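# Bend rod into upright arch across board sockets

## Task

Shape the rod into an arch that stands upright, with one of its ends seated in each of the board's two sockets.

## Robot and tools

Robot: two YAM-style arms, left_arm and right_arm, each with a parallel two-finger gripper and a wrist camera. The left_arm base sits near (-0.010, +0.367, +0.041) m and the right_arm base near (-0.001, -0.258, +0.046) m in the scene frame. A camera stand is behind the arms. A loose object may occasionally get a brief shove from outside.

Scene frame: origin at table-top height, midway between the nominal bases; +x points out over the table, +z up, and left_arm is on the +y side (arm names do not match image sides). Reported end_effector_position (m) and end_effector_quat_wxyz are in this frame. The position is the point between the finger pads, about 1 cm behind the fingertips. On each gripper, +z runs along the fingers and the fingers open and close along its y axis. Reported poses may be off by a few centimetres, more at long reach.

Command rows: every moving call uses rows of 14 numbers, all in [-1, 1], covering both arms even when one stays still: dx, dy, dz, rx, ry, rz, opening for left_arm, then the same seven for right_arm. The six pose numbers are offsets, not poses: they are measured from that arm's current Hand target, along the Hand target's own axes. Scale: 1.0 equals 0.6 m of translation or 180 degrees of rotation; rx, ry, rz form one rotation vector. The opening is absolute: +1 fully open (0.093 m), -1 closed. Sending all six pose numbers as 0 re-commands the Hand target itself; a 0 opening is a real command, so repeat the present opening to leave a gripper alone.

execute_actions(actions, cameras): actions is a list of actions; each action is a table of up to 15 rows, one per 1/30 s step, a short table holding its final row to fill 15 steps. Every row in an action counts from the Hand target at that action's start, and each new action starts from the Hand target then, so repeating an offset moves further. cameras lists names, ["all"] or []; an empty actions list returns images and the full state.

move(target, speed, blend, opening_speed, grip_force, blocking, cameras): target is one 14-number row or a list of up to 15 rows; every row counts from the same starting Hand targets, not from the previous row. Paths are straight, end together, take at least 0.5 s and are cut off at 10 s. speed is m/s (0.002 to 2.9, default 0.25; rotation up to twice that in rad/s), one value or one per target. blend (m) rounds corners in a list; 0 stops at each. opening_speed sets finger rate on the -1..+1 scale per second (at least 0.2). grip_force is newtons per pad, 10 to 50, one value or one per arm; it persists, and lower values close slowly. blocking=false returns after about 0.5 s while the move continues. Moves do not avoid obstacles or the other arm; grippers lag and overshoot more when fast or when the arm is nearly straight. Keep paths away from an arm's own base, since that can flip its shoulder posture.

wait(seconds 0 to 10) lets the scene run holding commands. stop brakes a running move. zoom_image(camera, region [x0,y0,x1,y1] in pixels, at most 504 by 504) enlarges part of the latest image from cam_head_left, cam_head_right, cam_high, cam_low, cam_left_wrist or cam_right_wrist (all 896x504). read_manual returns licence texts only. finished_scene(scene) ends the current scene, given its number; make no further call in that reply.

Results: robot state per arm, including Hand target (your last commanded pose after clipping, the base for next offsets), end_effector pose, Joint positions (last entry is finger gap in m), Joint torques (positive toward larger joint values; joints 1-3 wrap at ±28 N m), Joint velocities (may read within noise), grip_measured, Tool commands and motor temperatures. A move adds a move: line giving its ending (done, off_target, moving, held, fault) and limits (paced = pose clipped, held = steps withheld). done means at rest within 10 mm and 2 degrees; neither done nor off_target tells you about contact.

Behaviour: each step, commanded orientation is clipped to within 40 degrees of the measured one. Friction and weight leave grippers short, low or tilted; check after each move, correct tilt, and send any remaining gap as an extra offset. Tiny moves may fail or go sideways.

Gripping: grip_measured uses the opening scale; pads meet near -0.94 and each millimetre of width adds about 0.0208. Readings can sit up to 0.02 high. For a firm hold on a rigid item, command about 0.24 below its width reading; round or soft items may need lower. Keep sending that value to hold; release with a value well above the width reading. Pads push roughly 50-65 N.

Avoid: dropping or releasing moving parts, fast impacts, hard pushes, anything leaving the table, arm-to-arm contact (including one gripper closing on the other), strain on wrist camera cables, and long stretched or blocked poses that heat motors (75 °C warns, 90 °C folds and disables the arm). An arm blocked by something keeps pressing until commanded back past its gripper.

Each tool is called after "Request:" as name(argument=value, ...) on one line, values as JSON.

## Session

Request:
execute_actions(actions=[])

Scene clock: 0.00 s.
left_arm: end_effector_position=(+0.3610, +0.3733, +0.0989) grip_measured=+1.000 end_effector_quat_wxyz=(+0.524, -0.004, +0.852, +0.021) | right_arm: end_effector_position=(+0.3773, -0.3003, +0.1329) grip_measured=+1.000 end_effector_quat_wxyz=(+0.589, +0.091, +0.803, -0.017)
Joint positions: left_arm=[0.001 1.553 0.331 0.754 -0.041 0.016 0.093] | right_arm=[-0.101 1.575 0.301 0.964 0.049 0.1 0.093]
Joint velocities: within noise
Joint torques (N m): no reading
Motor temperatures (°C): left_arm=[31 35 38 33 28 30 29] | right_arm=[29 34 35 35 30 31 29]
Heat: left arm: 38 °C; right arm: 35 °C.
Hand target: left_arm +0.3667, +0.3733, +0.1100; +0.539, -0.004, +0.842, +0.021 | right_arm +0.3811, -0.3007, +0.1425; +0.602, +0.090, +0.793, -0.017
Tool commands: left_gripper/opening=+1.0 right_gripper/opening=+1.0

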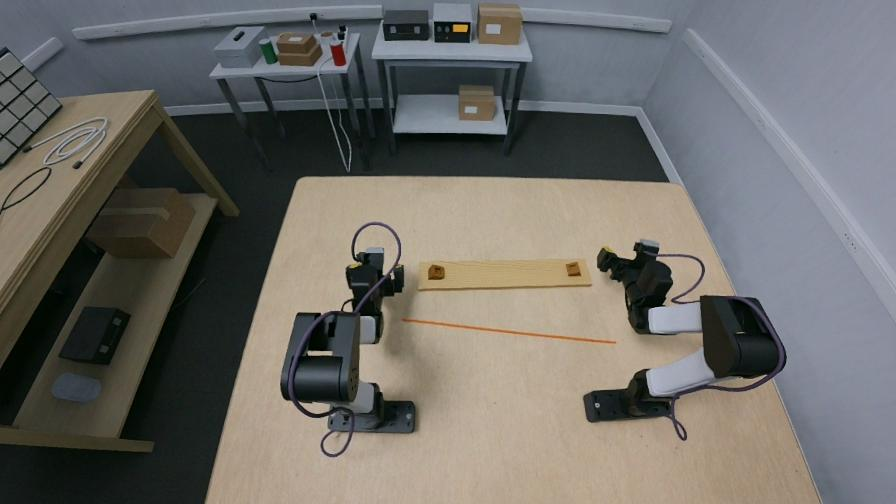

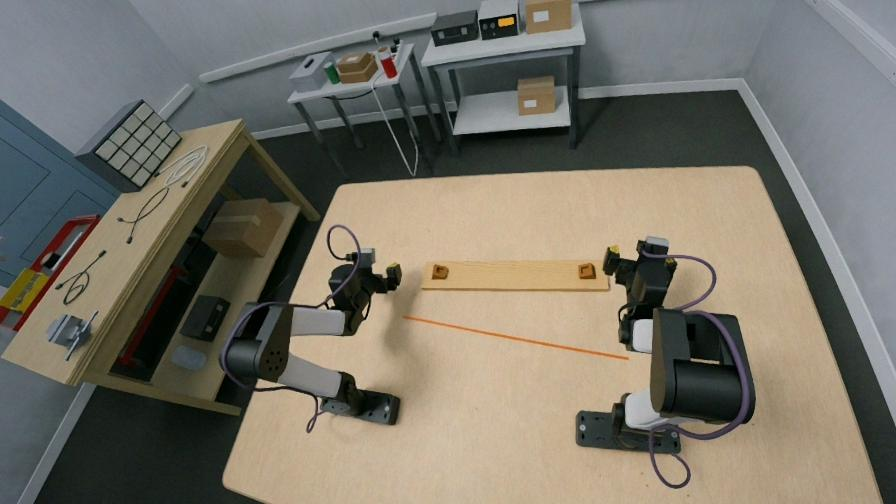

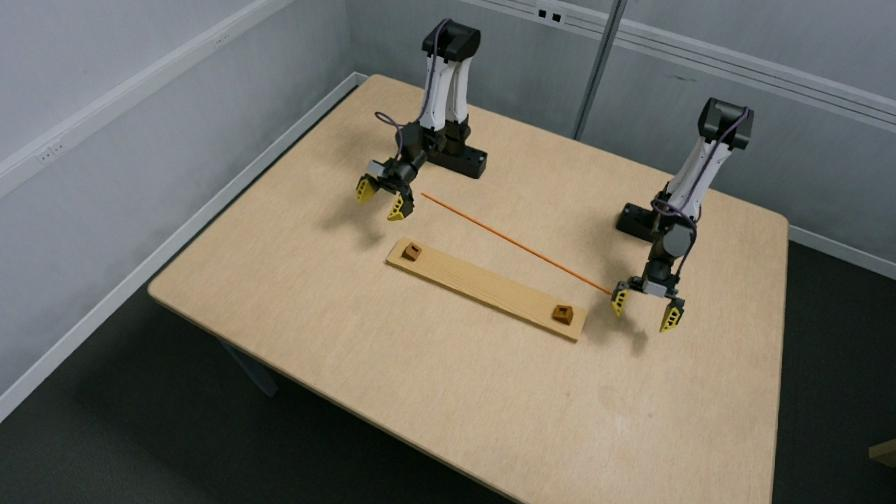

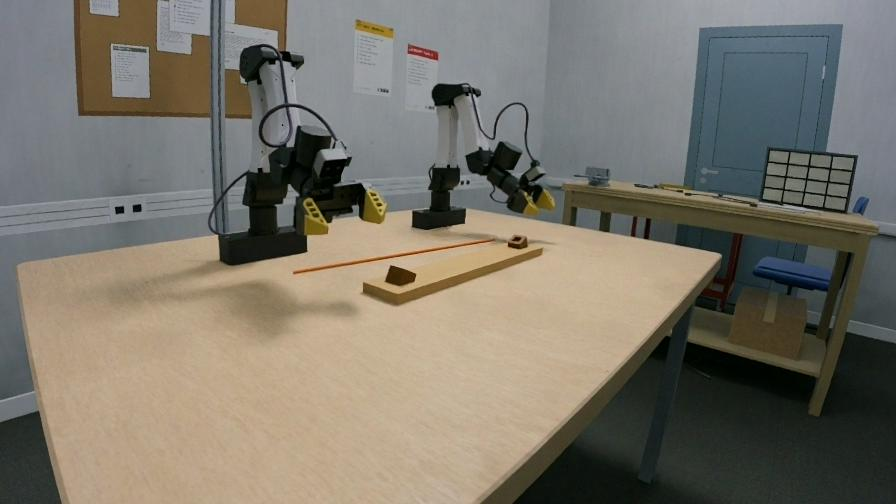

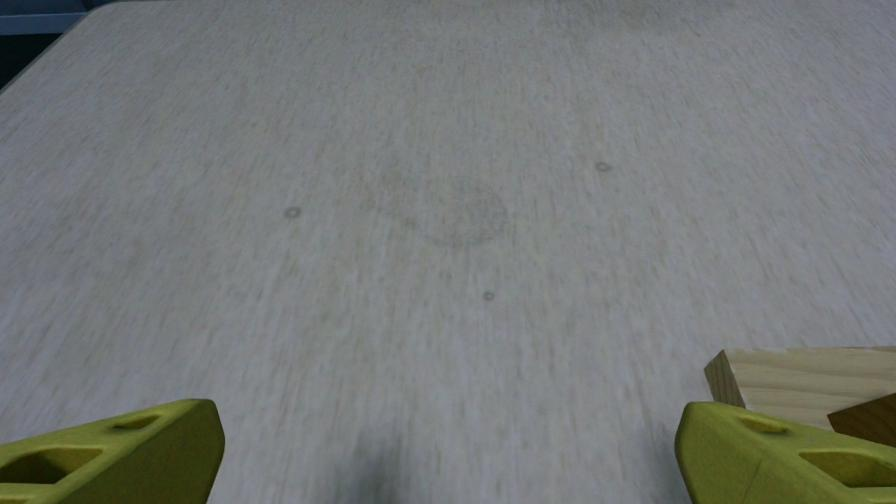

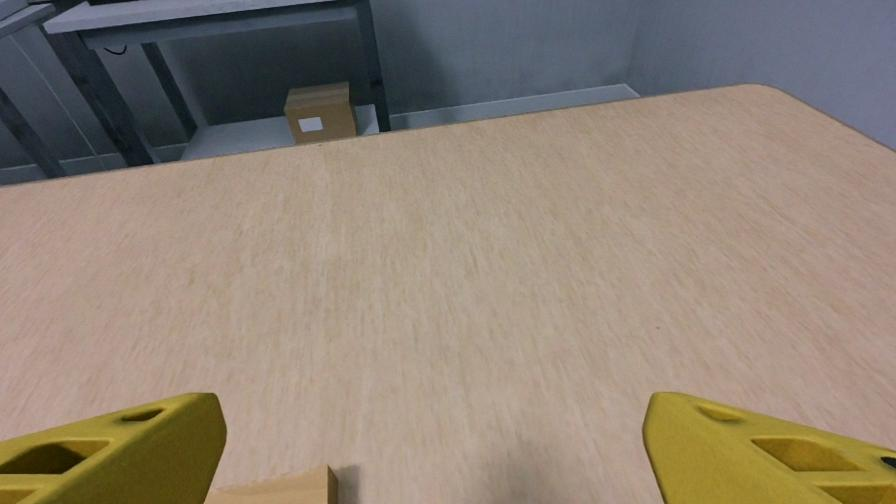

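Request:
zoom_image(camera="cam_high", region=[360, 170, 660, 350])

Request:
zoom_image(camera="cam_head_left", region=[390, 240, 640, 360])

Request:
zoom_image(camera="cam_low", region=[280, 210, 560, 320])

Scaled by 1.680 from the camera's 896x504 image, which has a finer 1280x720 frame.

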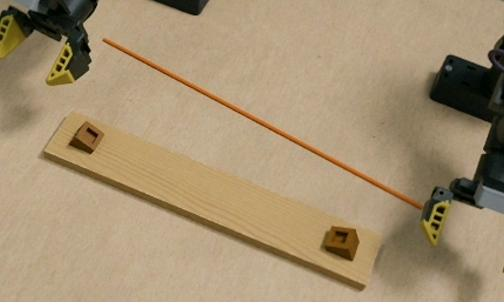

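Scaled by 2.016 from the camera's 896x504 image, which has a finer 1280x720 frame.

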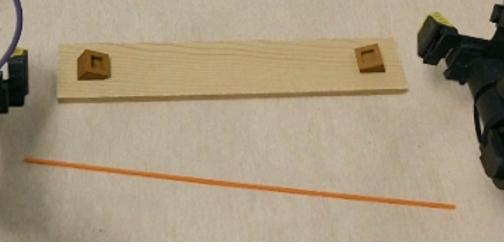

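Scaled by 1.800 from the camera's 896x504 image, which has a finer 1280x720 frame.

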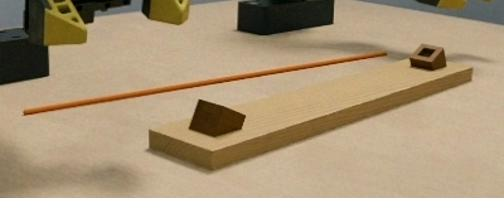

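Request:
move(target=[-0.0686,-0.2222,-0.2093,0.3119,0.2582,0.4728,0.3, -0.0022,0.1644,-0.2931,-0.3147,0.3321,-0.4529,0.3], speed=0.2, cameras=["cam_head_left","cam_high","cam_left_wrist","cam_right_wrist"])

Scene clock: 68.60 s.
left_arm: end_effector_position=(+0.2682, +0.2369, +0.1879) grip_measured=+0.302 end_effector_quat_wxyz=(-0.008, +0.739, +0.674, -0.007) | right_arm: end_effector_position=(+0.2268, -0.1812, +0.1932) grip_measured=+0.302 end_effector_quat_wxyz=(-0.002, -0.660, +0.752, +0.007)
Joint positions: left_arm=[-0.431 1.726 1.547 -1.413 0.006 1.229 0.06] | right_arm=[0.305 1.46 1.274 -1.394 -0.011 -1.124 0.06]
Joint torques (N m): left_arm=[-0.62 -6.15 8.47 0.27 -0.05 0.25] | right_arm=[0.17 -3.78 7.92 0.37 -0.03 -0.17]
Motor temperatures (°C): left_arm=[31 38 42 41 28 30 29] | right_arm=[29 36 39 50 30 31 29]
Heat: left arm: 42 °C; right arm: 50 °C.
Hand target: left_arm +0.2739, +0.2344, +0.1955; +0.000, +0.745, +0.667, +0.000 | right_arm +0.2301, -0.1801, +0.2003; +0.000, -0.667, +0.745, +0.000
Off the commanded pose: left_arm 0.010 m, 2 deg | right_arm 0.008 m, 1 deg.
move: done
Images, in order (width x height): cam_head_left 896x504, cam_high 896x504, cam_left_wrist 896x504, cam_right_wrist 896x504.

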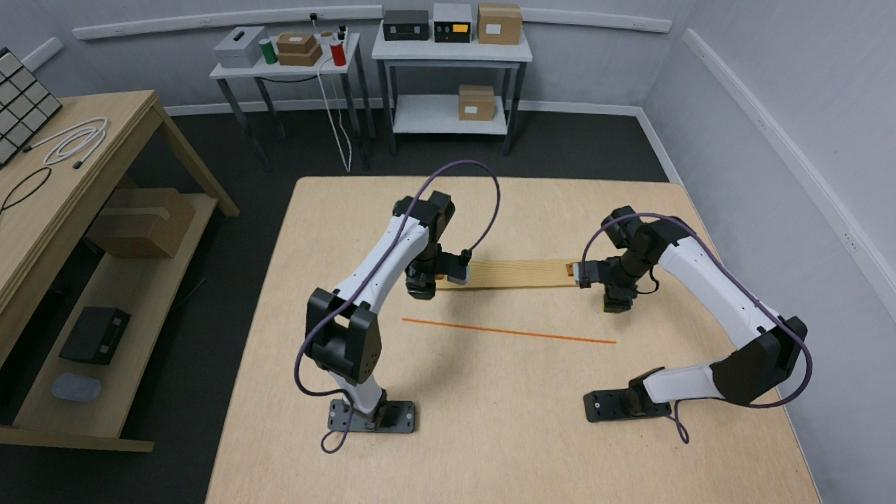

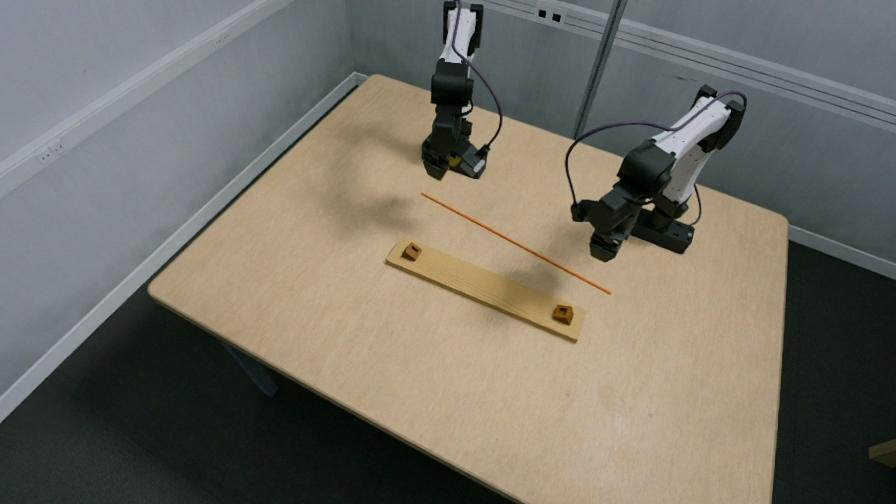

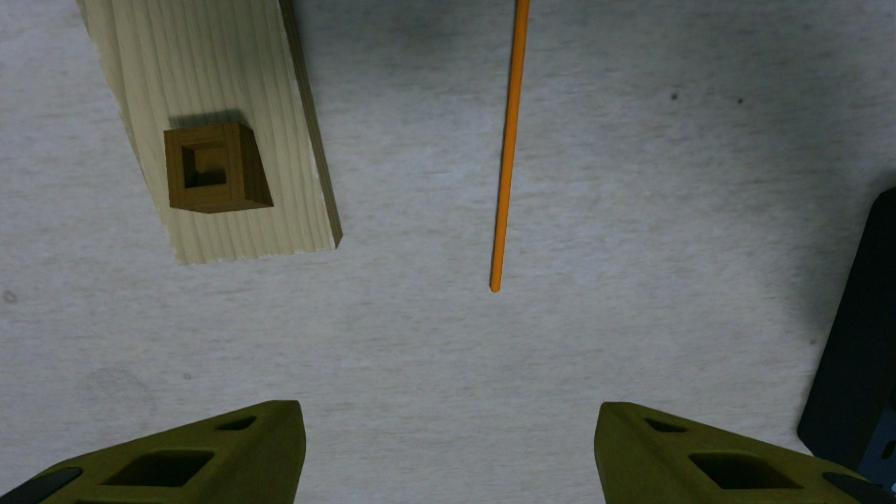

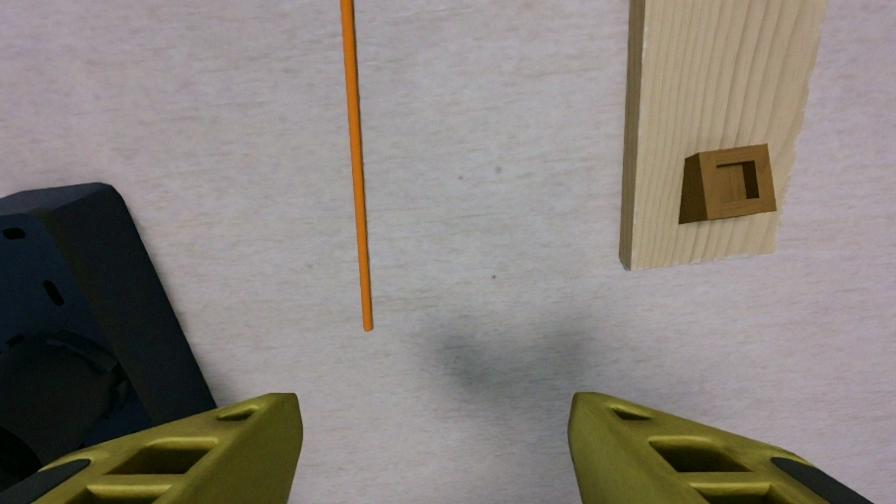

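Request:
move(target=[-0.0003,-0.0597,0.2132,0,0,0.0122,0.1, 0.0572,0.0805,0.222,0,0,0,0.1], speed=0.2, cameras=["cam_left_wrist","cam_right_wrist"])

Scene clock: 138.50 s.
left_arm: end_effector_position=(+0.2364, +0.2395, +0.0644) grip_measured=+0.102 end_effector_quat_wxyz=(-0.012, +0.752, +0.659, -0.007) | right_arm: end_effector_position=(+0.1752, -0.2070, +0.0676) grip_measured=+0.102 end_effector_quat_wxyz=(-0.010, -0.665, +0.746, +0.008)
Joint positions: left_arm=[-0.472 1.712 1.026 -0.914 0.005 1.23 0.05] | right_arm=[0.264 1.346 0.667 -0.917 -0.006 -1.181 0.05]
Joint torques (N m): left_arm=[-0.73 -7.87 4.18 0.51 -0.06 0.22] | right_arm=[-1.25 -4.07 4.01 0.71 -0.07 -0.19]
Motor temperatures (°C): left_arm=[30 39 48 33 27 29 29] | right_arm=[28 36 45 38 30 31 29]
Heat: left arm: 48 °C; right arm: 45 °C.
Hand target: left_arm +0.2383, +0.2382, +0.0676; +0.000, +0.757, +0.653, +0.000 | right_arm +0.1784, -0.2089, +0.0670; +0.000, -0.667, +0.745, +0.000
Off the commanded pose: left_arm 0.004 m, 2 deg | right_arm 0.004 m, 1 deg.
move: done
Images, in order (width x height): cam_left_wrist 896x504, cam_right_wrist 896x504.

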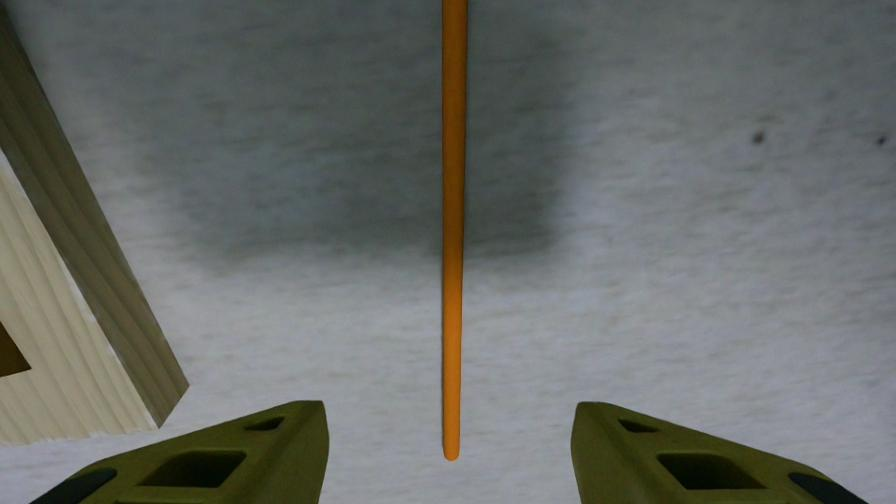

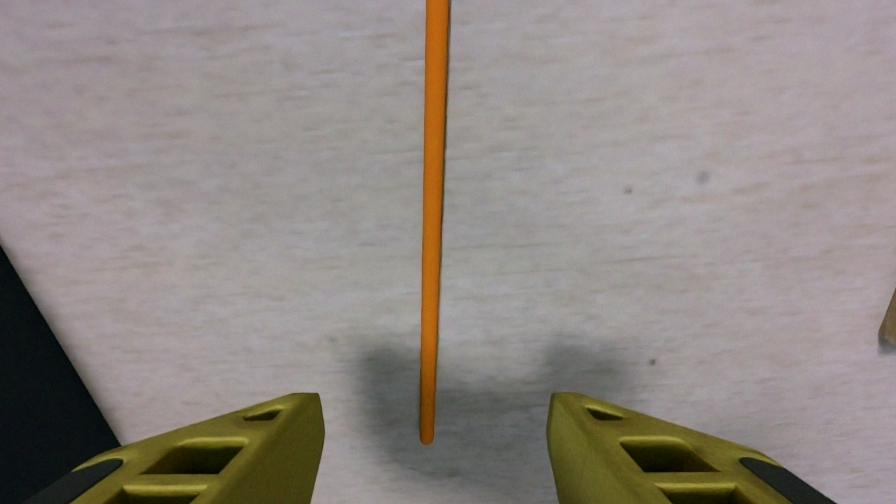

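Request:
move(target=[0,0,0.0877,0,0,0,-0.2, 0,0,0.093,0,0,0,-0.2], speed=0.06, cameras=["cam_left_wrist","cam_right_wrist","cam_low"])

Scene clock: 147.83 s.
left_arm: end_effector_position=(+0.2380, +0.2387, +0.0177) grip_measured=-0.198 end_effector_quat_wxyz=(-0.002, +0.752, +0.659, -0.003) | right_arm: end_effector_position=(+0.1766, -0.2066, +0.0140) grip_measured=-0.198 end_effector_quat_wxyz=(-0.002, -0.666, +0.746, +0.005)
Joint positions: left_arm=[-0.472 1.797 0.913 -0.693 0.004 1.23 0.036] | right_arm=[0.264 1.485 0.525 -0.62 -0.006 -1.181 0.036]
Joint torques (N m): left_arm=[-0.7 -6.05 3.96 0.56 -0.05 0.22] | right_arm=[-1.25 -2.97 3.52 0.65 -0.07 -0.17]
Heat: left arm: 46 °C; right arm: 43 °C.
Hand target: left_arm +0.2384, +0.2382, +0.0151; +0.000, +0.757, +0.653, +0.000 | right_arm +0.1785, -0.2088, +0.0113; +0.000, -0.667, +0.745, +0.000
Off the commanded pose: left_arm 0.003 m, 1 deg | right_arm 0.004 m, 1 deg.
move: done
Images, in order (width x height): cam_low 896x504, cam_left_wrist 896x504, cam_right_wrist 896x504.

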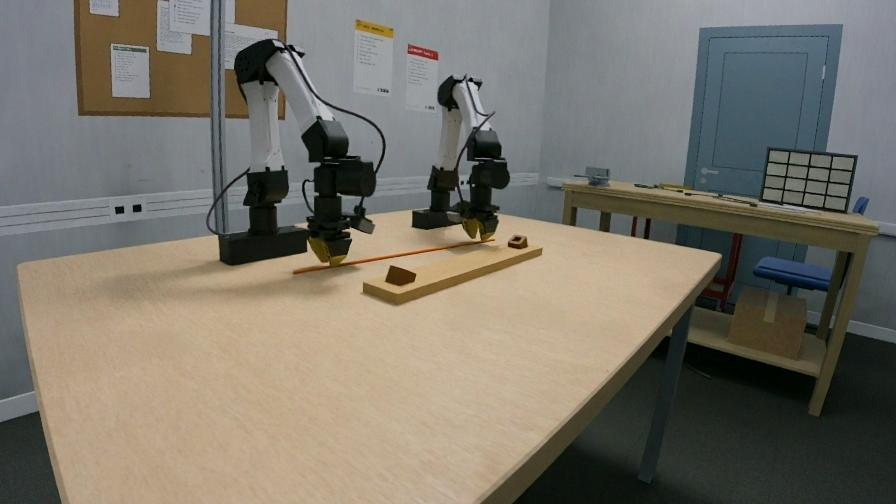

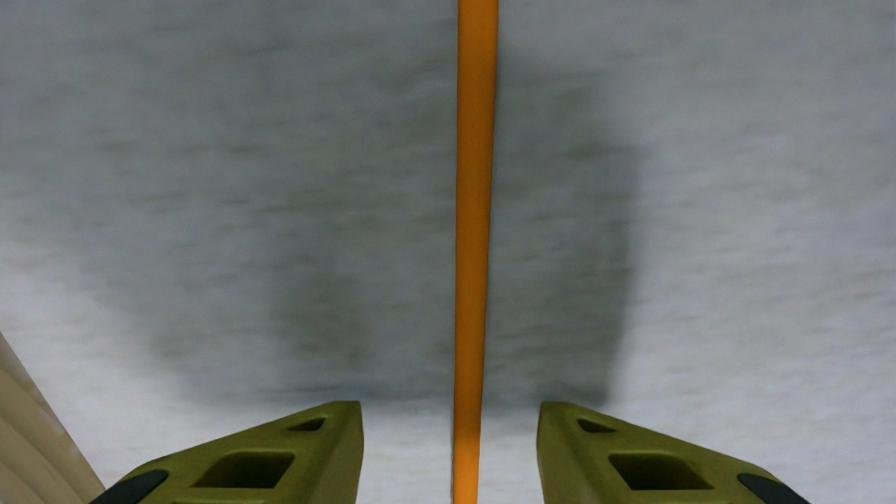

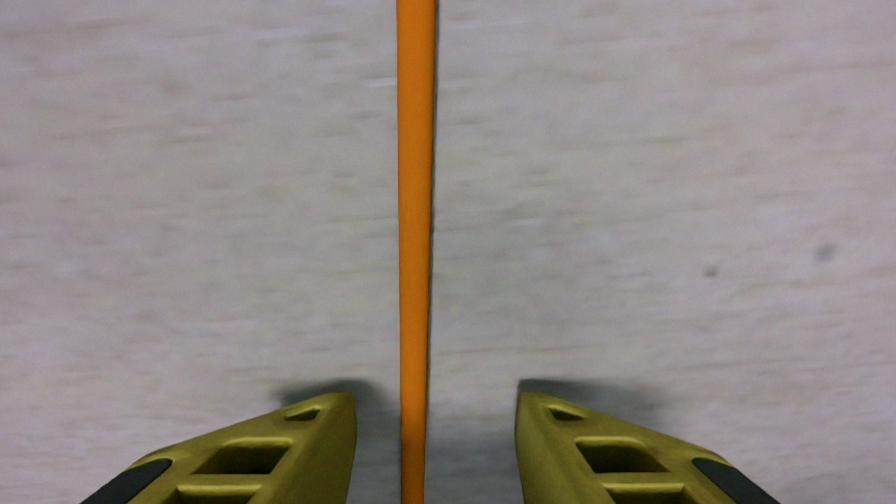

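Request:
move(target=[[0,-0.0067,0.0118,0,0,0,-0.2, 0,0.0075,0.006,0,0,0,-0.2],[0,-0.0067,0.0118,0,0,0,-1, 0,0.0075,0.006,0,0,0,-1]], speed=0.05, opening_speed=0.6, cameras=["cam_left_wrist","cam_right_wrist"])

Scene clock: 156.47 s.
left_arm: end_effector_position=(+0.2347, +0.2394, +0.0109) grip_measured=-0.978 end_effector_quat_wxyz=(-0.001, +0.753, +0.658, -0.003) | right_arm: end_effector_position=(+0.1728, -0.2078, +0.0110) grip_measured=-0.982 end_effector_quat_wxyz=(-0.002, -0.666, +0.746, +0.004)
Joint positions: left_arm=[-0.475 1.802 0.886 -0.659 0.004 1.23 0] | right_arm=[0.264 1.478 0.503 -0.603 -0.006 -1.181 0]
Joint torques (N m): left_arm=[-0.83 -5.91 3.79 0.56 -0.05 0.17] | right_arm=[-0.49 -2.65 3.43 0.75 -0.08 -0.09]
Heat: left arm: 45 °C; right arm: 42 °C.
Hand target: left_arm +0.2345, +0.2387, +0.0079; +0.000, +0.757, +0.653, +0.000 | right_arm +0.1740, -0.2083, +0.0077; +0.000, -0.667, +0.745, +0.000
Off the commanded pose: left_arm 0.003 m, 1 deg | right_arm 0.004 m, 1 deg.
move: done
Images, in order (width x height): cam_left_wrist 896x504, cam_right_wrist 896x504.

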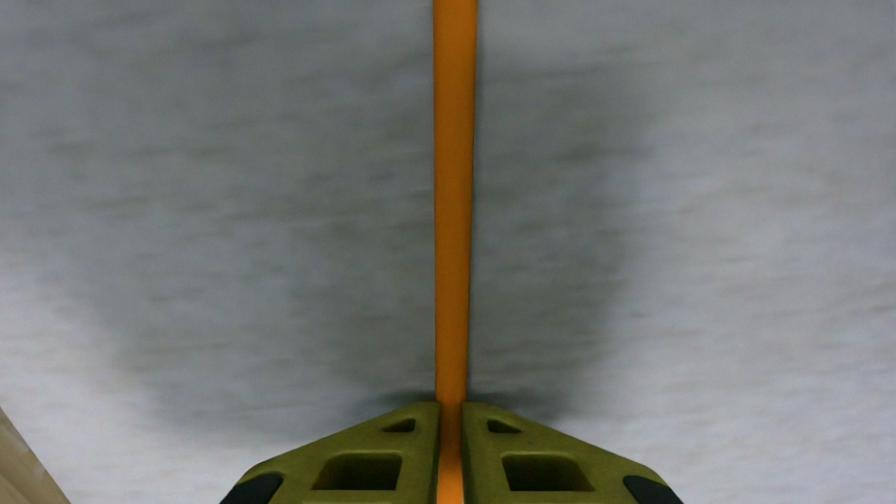

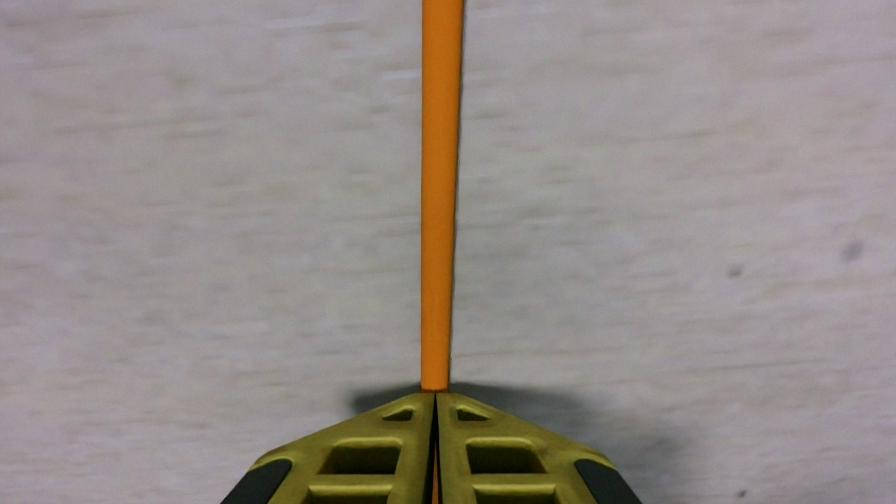

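Request:
move(target=[[0,0,0,0,0,0,-0.5, 0,0,0,0,0,0,-0.5],[0,0,0.006,0,0,0,-0.5, 0,0,0.0125,0,0,0,-0.5]], speed=0.03, opening_speed=1, cameras=["cam_left_wrist","cam_right_wrist"])

Scene clock: 163.07 s.
left_arm: end_effector_position=(+0.2366, +0.2384, +0.0085) grip_measured=-0.502 end_effector_quat_wxyz=(+0.001, +0.753, +0.658, -0.002) | right_arm: end_effector_position=(+0.1714, -0.2086, +0.0055) grip_measured=-0.502 end_effector_quat_wxyz=(-0.006, -0.666, +0.746, +0.005)
Joint positions: left_arm=[-0.475 1.811 0.886 -0.645 0.004 1.23 0.021] | right_arm=[0.264 1.501 0.493 -0.578 -0.003 -1.181 0.021]
Joint torques (N m): left_arm=[-0.83 -5.91 3.33 0.55 -0.05 0.17] | right_arm=[-0.47 -2.24 2.96 0.91 -0.1 -0.09]
Heat: left arm: 44 °C; right arm: 41 °C.
Hand target: left_arm +0.2344, +0.2387, +0.0043; +0.000, +0.757, +0.653, +0.000 | right_arm +0.1740, -0.2083, +0.0002; +0.000, -0.667, +0.745, +0.000
Off the commanded pose: left_arm 0.005 m, 1 deg | right_arm 0.006 m, 1 deg.
move: done
Images, in order (width x height): cam_left_wrist 896x504, cam_right_wrist 896x504.

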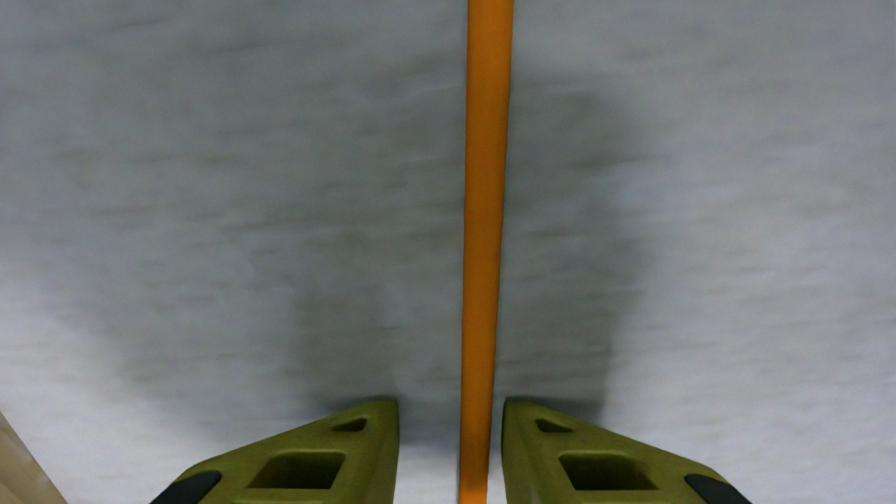

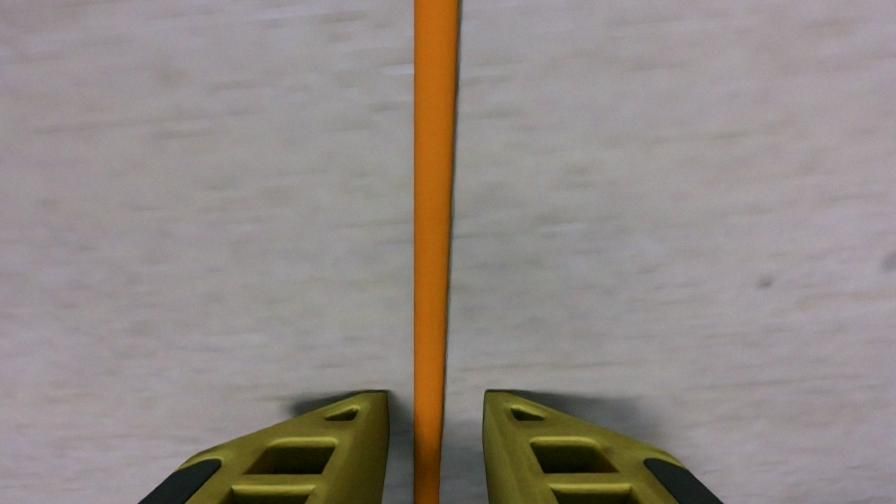

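Request:
move(target=[0,0,0,0,0,0,-1, 0,0,0,0,0,0,-1], speed=0.03, opening_speed=0.6, cameras=["cam_left_wrist","cam_right_wrist"])

Scene clock: 174.20 s.
left_arm: end_effector_position=(+0.2367, +0.2383, +0.0085) grip_measured=-0.976 end_effector_quat_wxyz=(+0.002, +0.753, +0.658, -0.002) | right_arm: end_effector_position=(+0.1707, -0.2088, +0.0054) grip_measured=-0.965 end_effector_quat_wxyz=(-0.007, -0.666, +0.746, +0.005)
Joint positions: left_arm=[-0.475 1.811 0.886 -0.644 0.004 1.23 0] | right_arm=[0.264 1.501 0.493 -0.581 -0.003 -1.181 0]
Joint torques (N m): left_arm=[-0.83 -5.91 3.32 0.58 -0.05 0.17] | right_arm=[-0.47 -2.29 2.95 0.93 -0.1 -0.09]
Motor temperatures (°C): left_arm=[30 40 43 32 27 29 29] | right_arm=[28 35 40 38 30 31 29]
Heat: left arm: 43 °C; right arm: 40 °C.
Hand target: left_arm +0.2344, +0.2387, +0.0043; +0.000, +0.757, +0.653, +0.000 | right_arm +0.1740, -0.2083, +0.0002; +0.000, -0.667, +0.745, +0.000
Off the commanded pose: left_arm 0.005 m, 1 deg | right_arm 0.006 m, 1 deg.
move: done
Images, in order (width x height): cam_left_wrist 896x504, cam_right_wrist 896x504.

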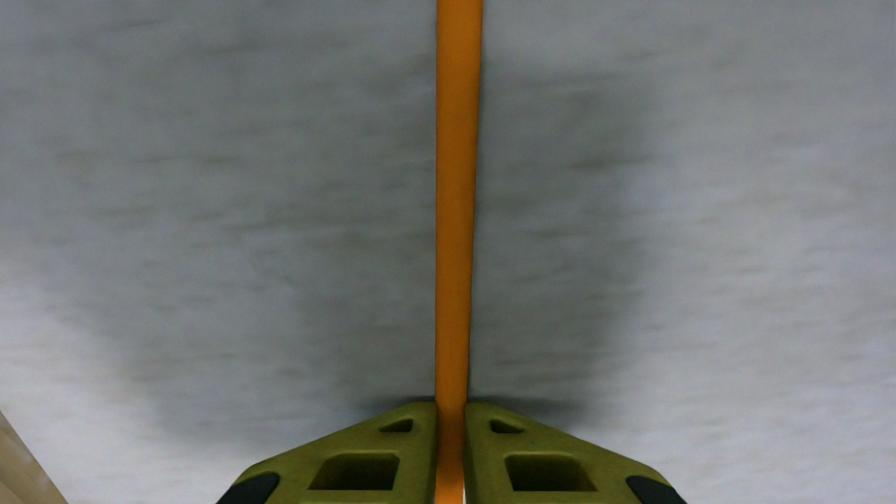

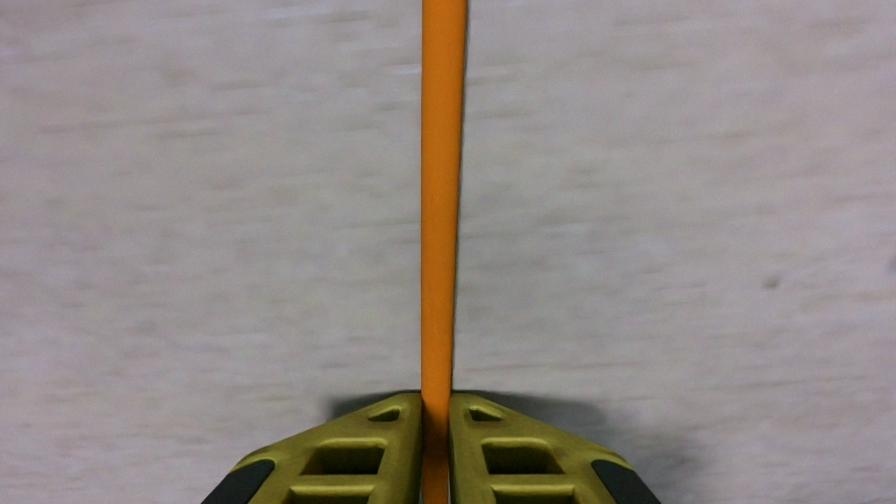

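Request:
move(target=[[0,0,-0.25,0,0,0,-1, 0,0,-0.25,0,0,0,-1],[0.0229,0.22,-0.4678,-0.5016,-0.0068,-0.0804,-1, -0.0275,-0.3205,-0.4747,0.4949,-0.071,0.0161,-1]], speed=0.12, blend=[0.04, 0], cameras=["cam_head_left","cam_high","cam_low","cam_left_wrist","cam_right_wrist"])

Scene clock: 213.07 s.
left_arm: end_effector_position=(+0.3666, +0.2305, +0.2827) grip_measured=-0.976 end_effector_quat_wxyz=(+0.535, +0.464, +0.543, +0.451) | right_arm: end_effector_position=(+0.3668, -0.2124, +0.2807) grip_measured=-0.972 end_effector_quat_wxyz=(+0.531, -0.462, +0.549, -0.451)
Joint positions: left_arm=[-0.573 1.316 0.574 0.716 -0.567 1.393 0] | right_arm=[0.217 1.112 0.429 0.652 0.232 -1.397 0]
Joint torques (N m): left_arm=[0.1 -3.78 5.45 2.53 -0.09 0.08] | right_arm=[-1.14 -2.33 5.48 2.78 -0.19 0.02]
Heat: left arm: 42 °C; right arm: 40 °C.
Hand target: left_arm +0.3668, +0.2329, +0.2850; +0.542, +0.455, +0.541, +0.455 | right_arm +0.3669, -0.2133, +0.2851; +0.542, -0.454, +0.542, -0.454
Off the commanded pose: left_arm 0.003 m, 1 deg | right_arm 0.004 m, 2 deg.
move: done
Images, in order (width x height): cam_head_left 896x504, cam_high 896x504, cam_low 896x504, cam_left_wrist 896x504, cam_right_wrist 896x504.

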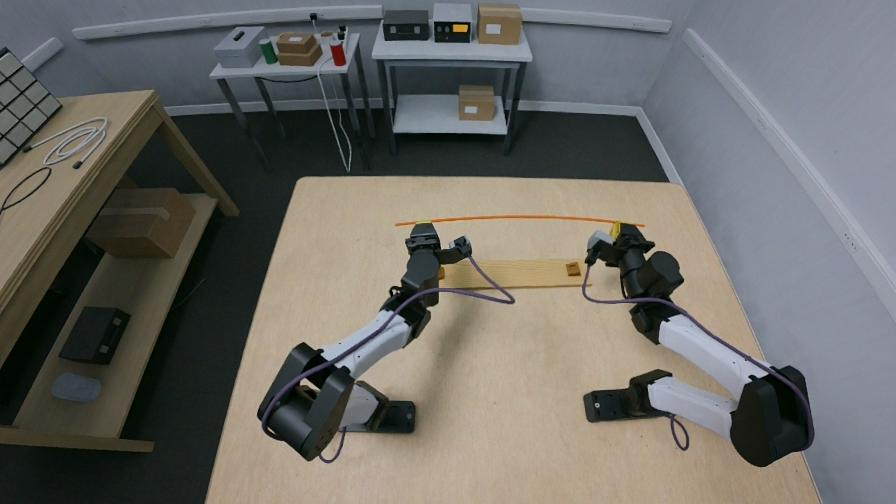

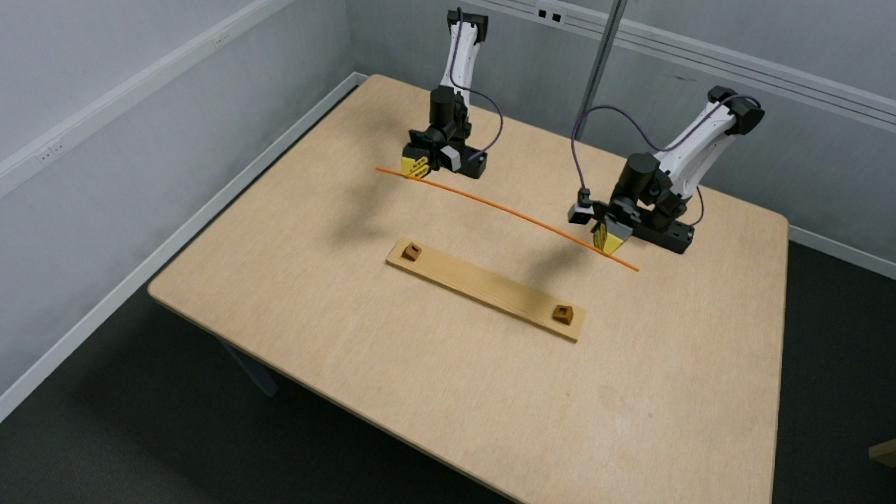

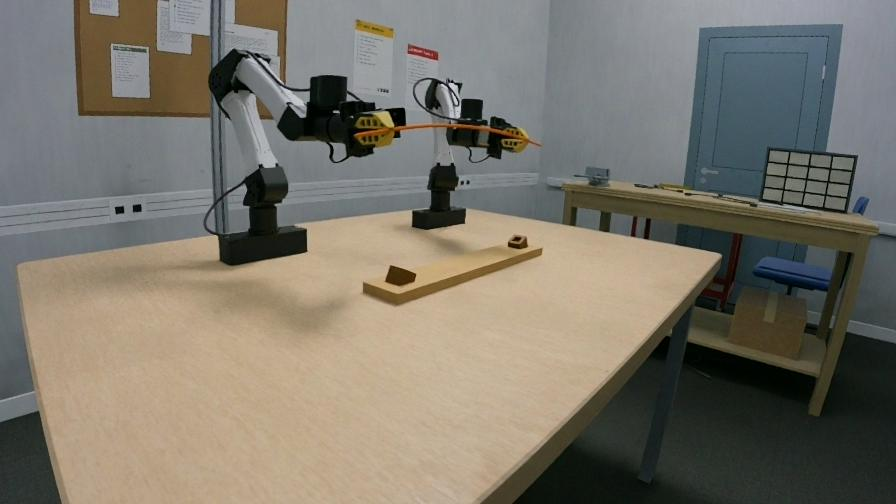

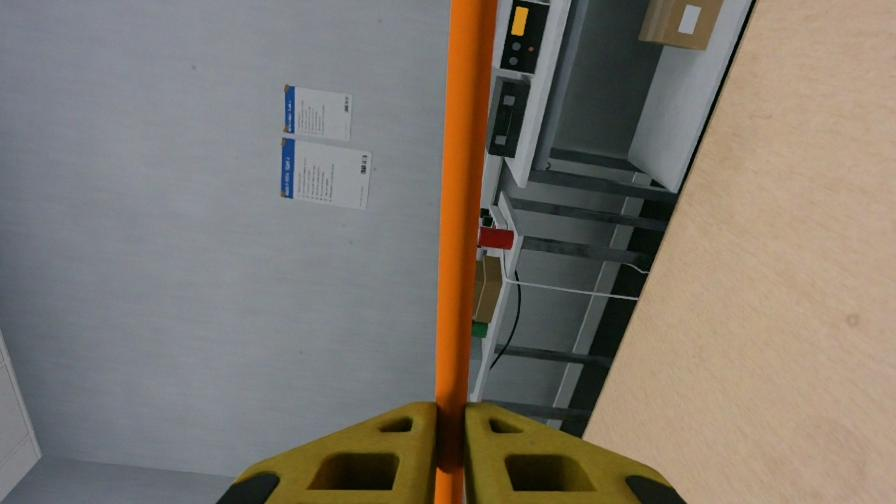

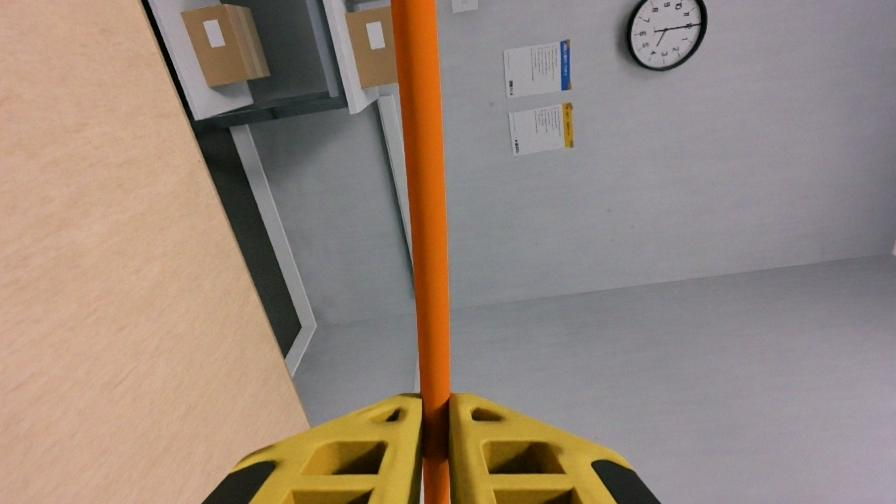

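Request:
zoom_image(camera="cam_low", region=[350, 220, 560, 320])

Request:
zoom_image(camera="cam_high", region=[380, 230, 600, 350])

Scaled by 2.400 from the camera's 896x504 image, which has a finer 1280x720 frame.

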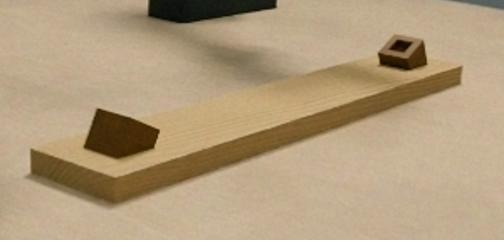

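Scaled by 2.291 from the camera's 896x504 image, which has a finer 1280x720 frame.

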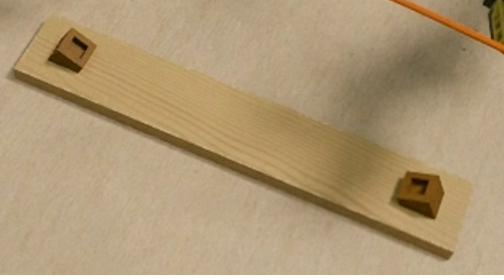

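Request:
move(target=[[-0.0292,-0.0305,0,0,0,-0.1667,-1,-0.0298,0.0308,0,0,0,0.1667,-1],[-0.0812,-0.1243,0,0,0,-0.3333,-1,-0.081,0.1245,-0.0083,0,0,0.3333,-1]], speed=0.09, blend=[0.02, 0], cameras=["cam_head_left","cam_high","cam_low"])

Scene clock: 241.13 s.
left_arm: end_effector_position=(+0.3684, +0.1836, +0.2113) grip_measured=-0.976 end_effector_quat_wxyz=(+0.674, +0.138, +0.707, +0.163) | right_arm: end_effector_position=(+0.3640, -0.1647, +0.2101) grip_measured=-0.972 end_effector_quat_wxyz=(+0.670, -0.135, +0.712, -0.161)
Joint positions: left_arm=[-0.734 1.683 0.563 1.065 -0.78 0.392 0] | right_arm=[0.464 1.47 0.318 1.093 0.524 -0.394 0]
Joint torques (N m): left_arm=[-1.77 -5.45 5.22 2.57 0.19 -0.34] | right_arm=[1.31 -3.58 4.38 2.89 -0.35 0.42]
Motor temperatures (°C): left_arm=[30 38 41 39 27 29 31] | right_arm=[28 34 41 52 30 31 30]
Heat: left arm: 41 °C; right arm: 52 °C.
Hand target: left_arm +0.3668, +0.1720, +0.2201; +0.696, +0.123, +0.696, +0.123 | right_arm +0.3619, -0.1524, +0.2199; +0.696, -0.122, +0.697, -0.122
Off the commanded pose: left_arm 0.015 m, 6 deg | right_arm 0.016 m, 6 deg.
move: off_target (left_arm, right_arm)
Images, in order (width x height): cam_head_left 896x504, cam_high 896x504, cam_low 896x504.

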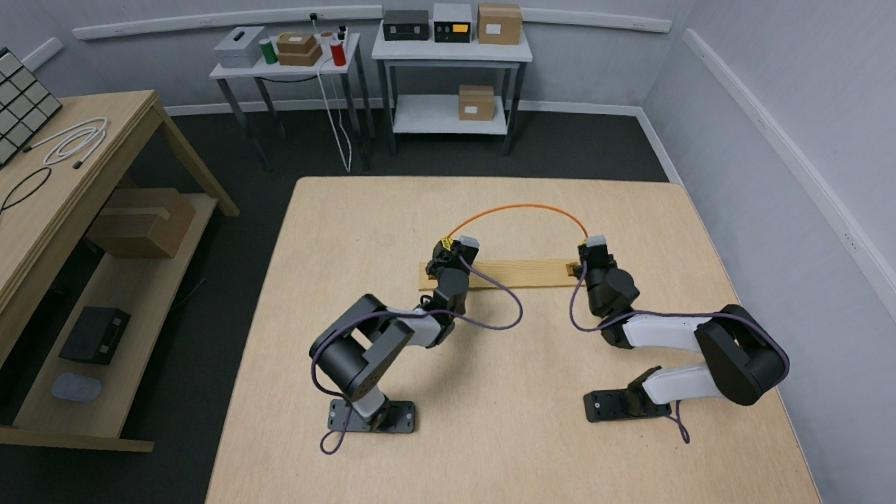

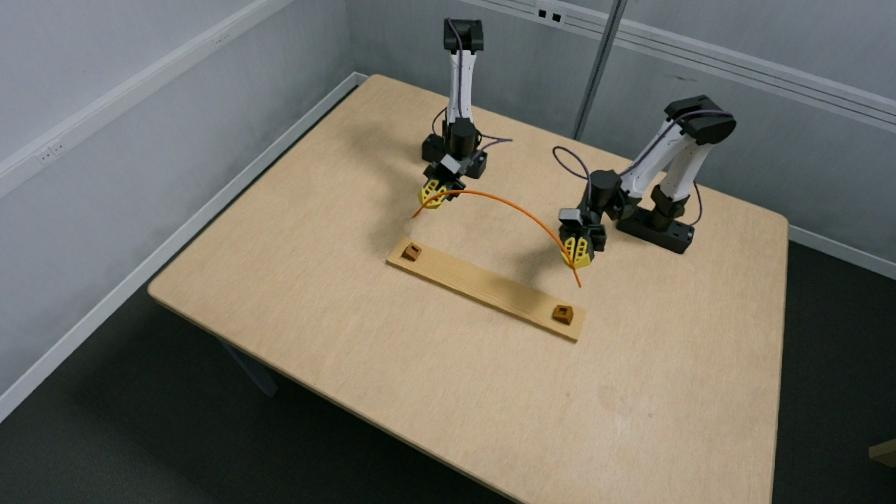

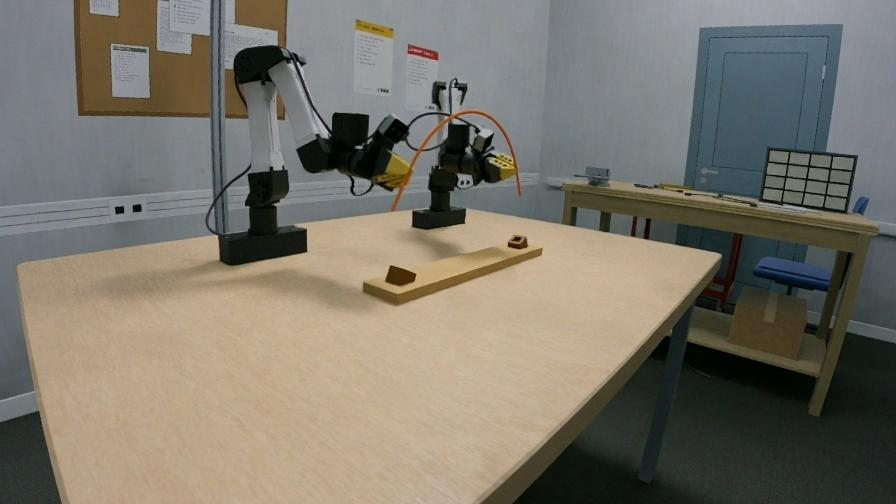

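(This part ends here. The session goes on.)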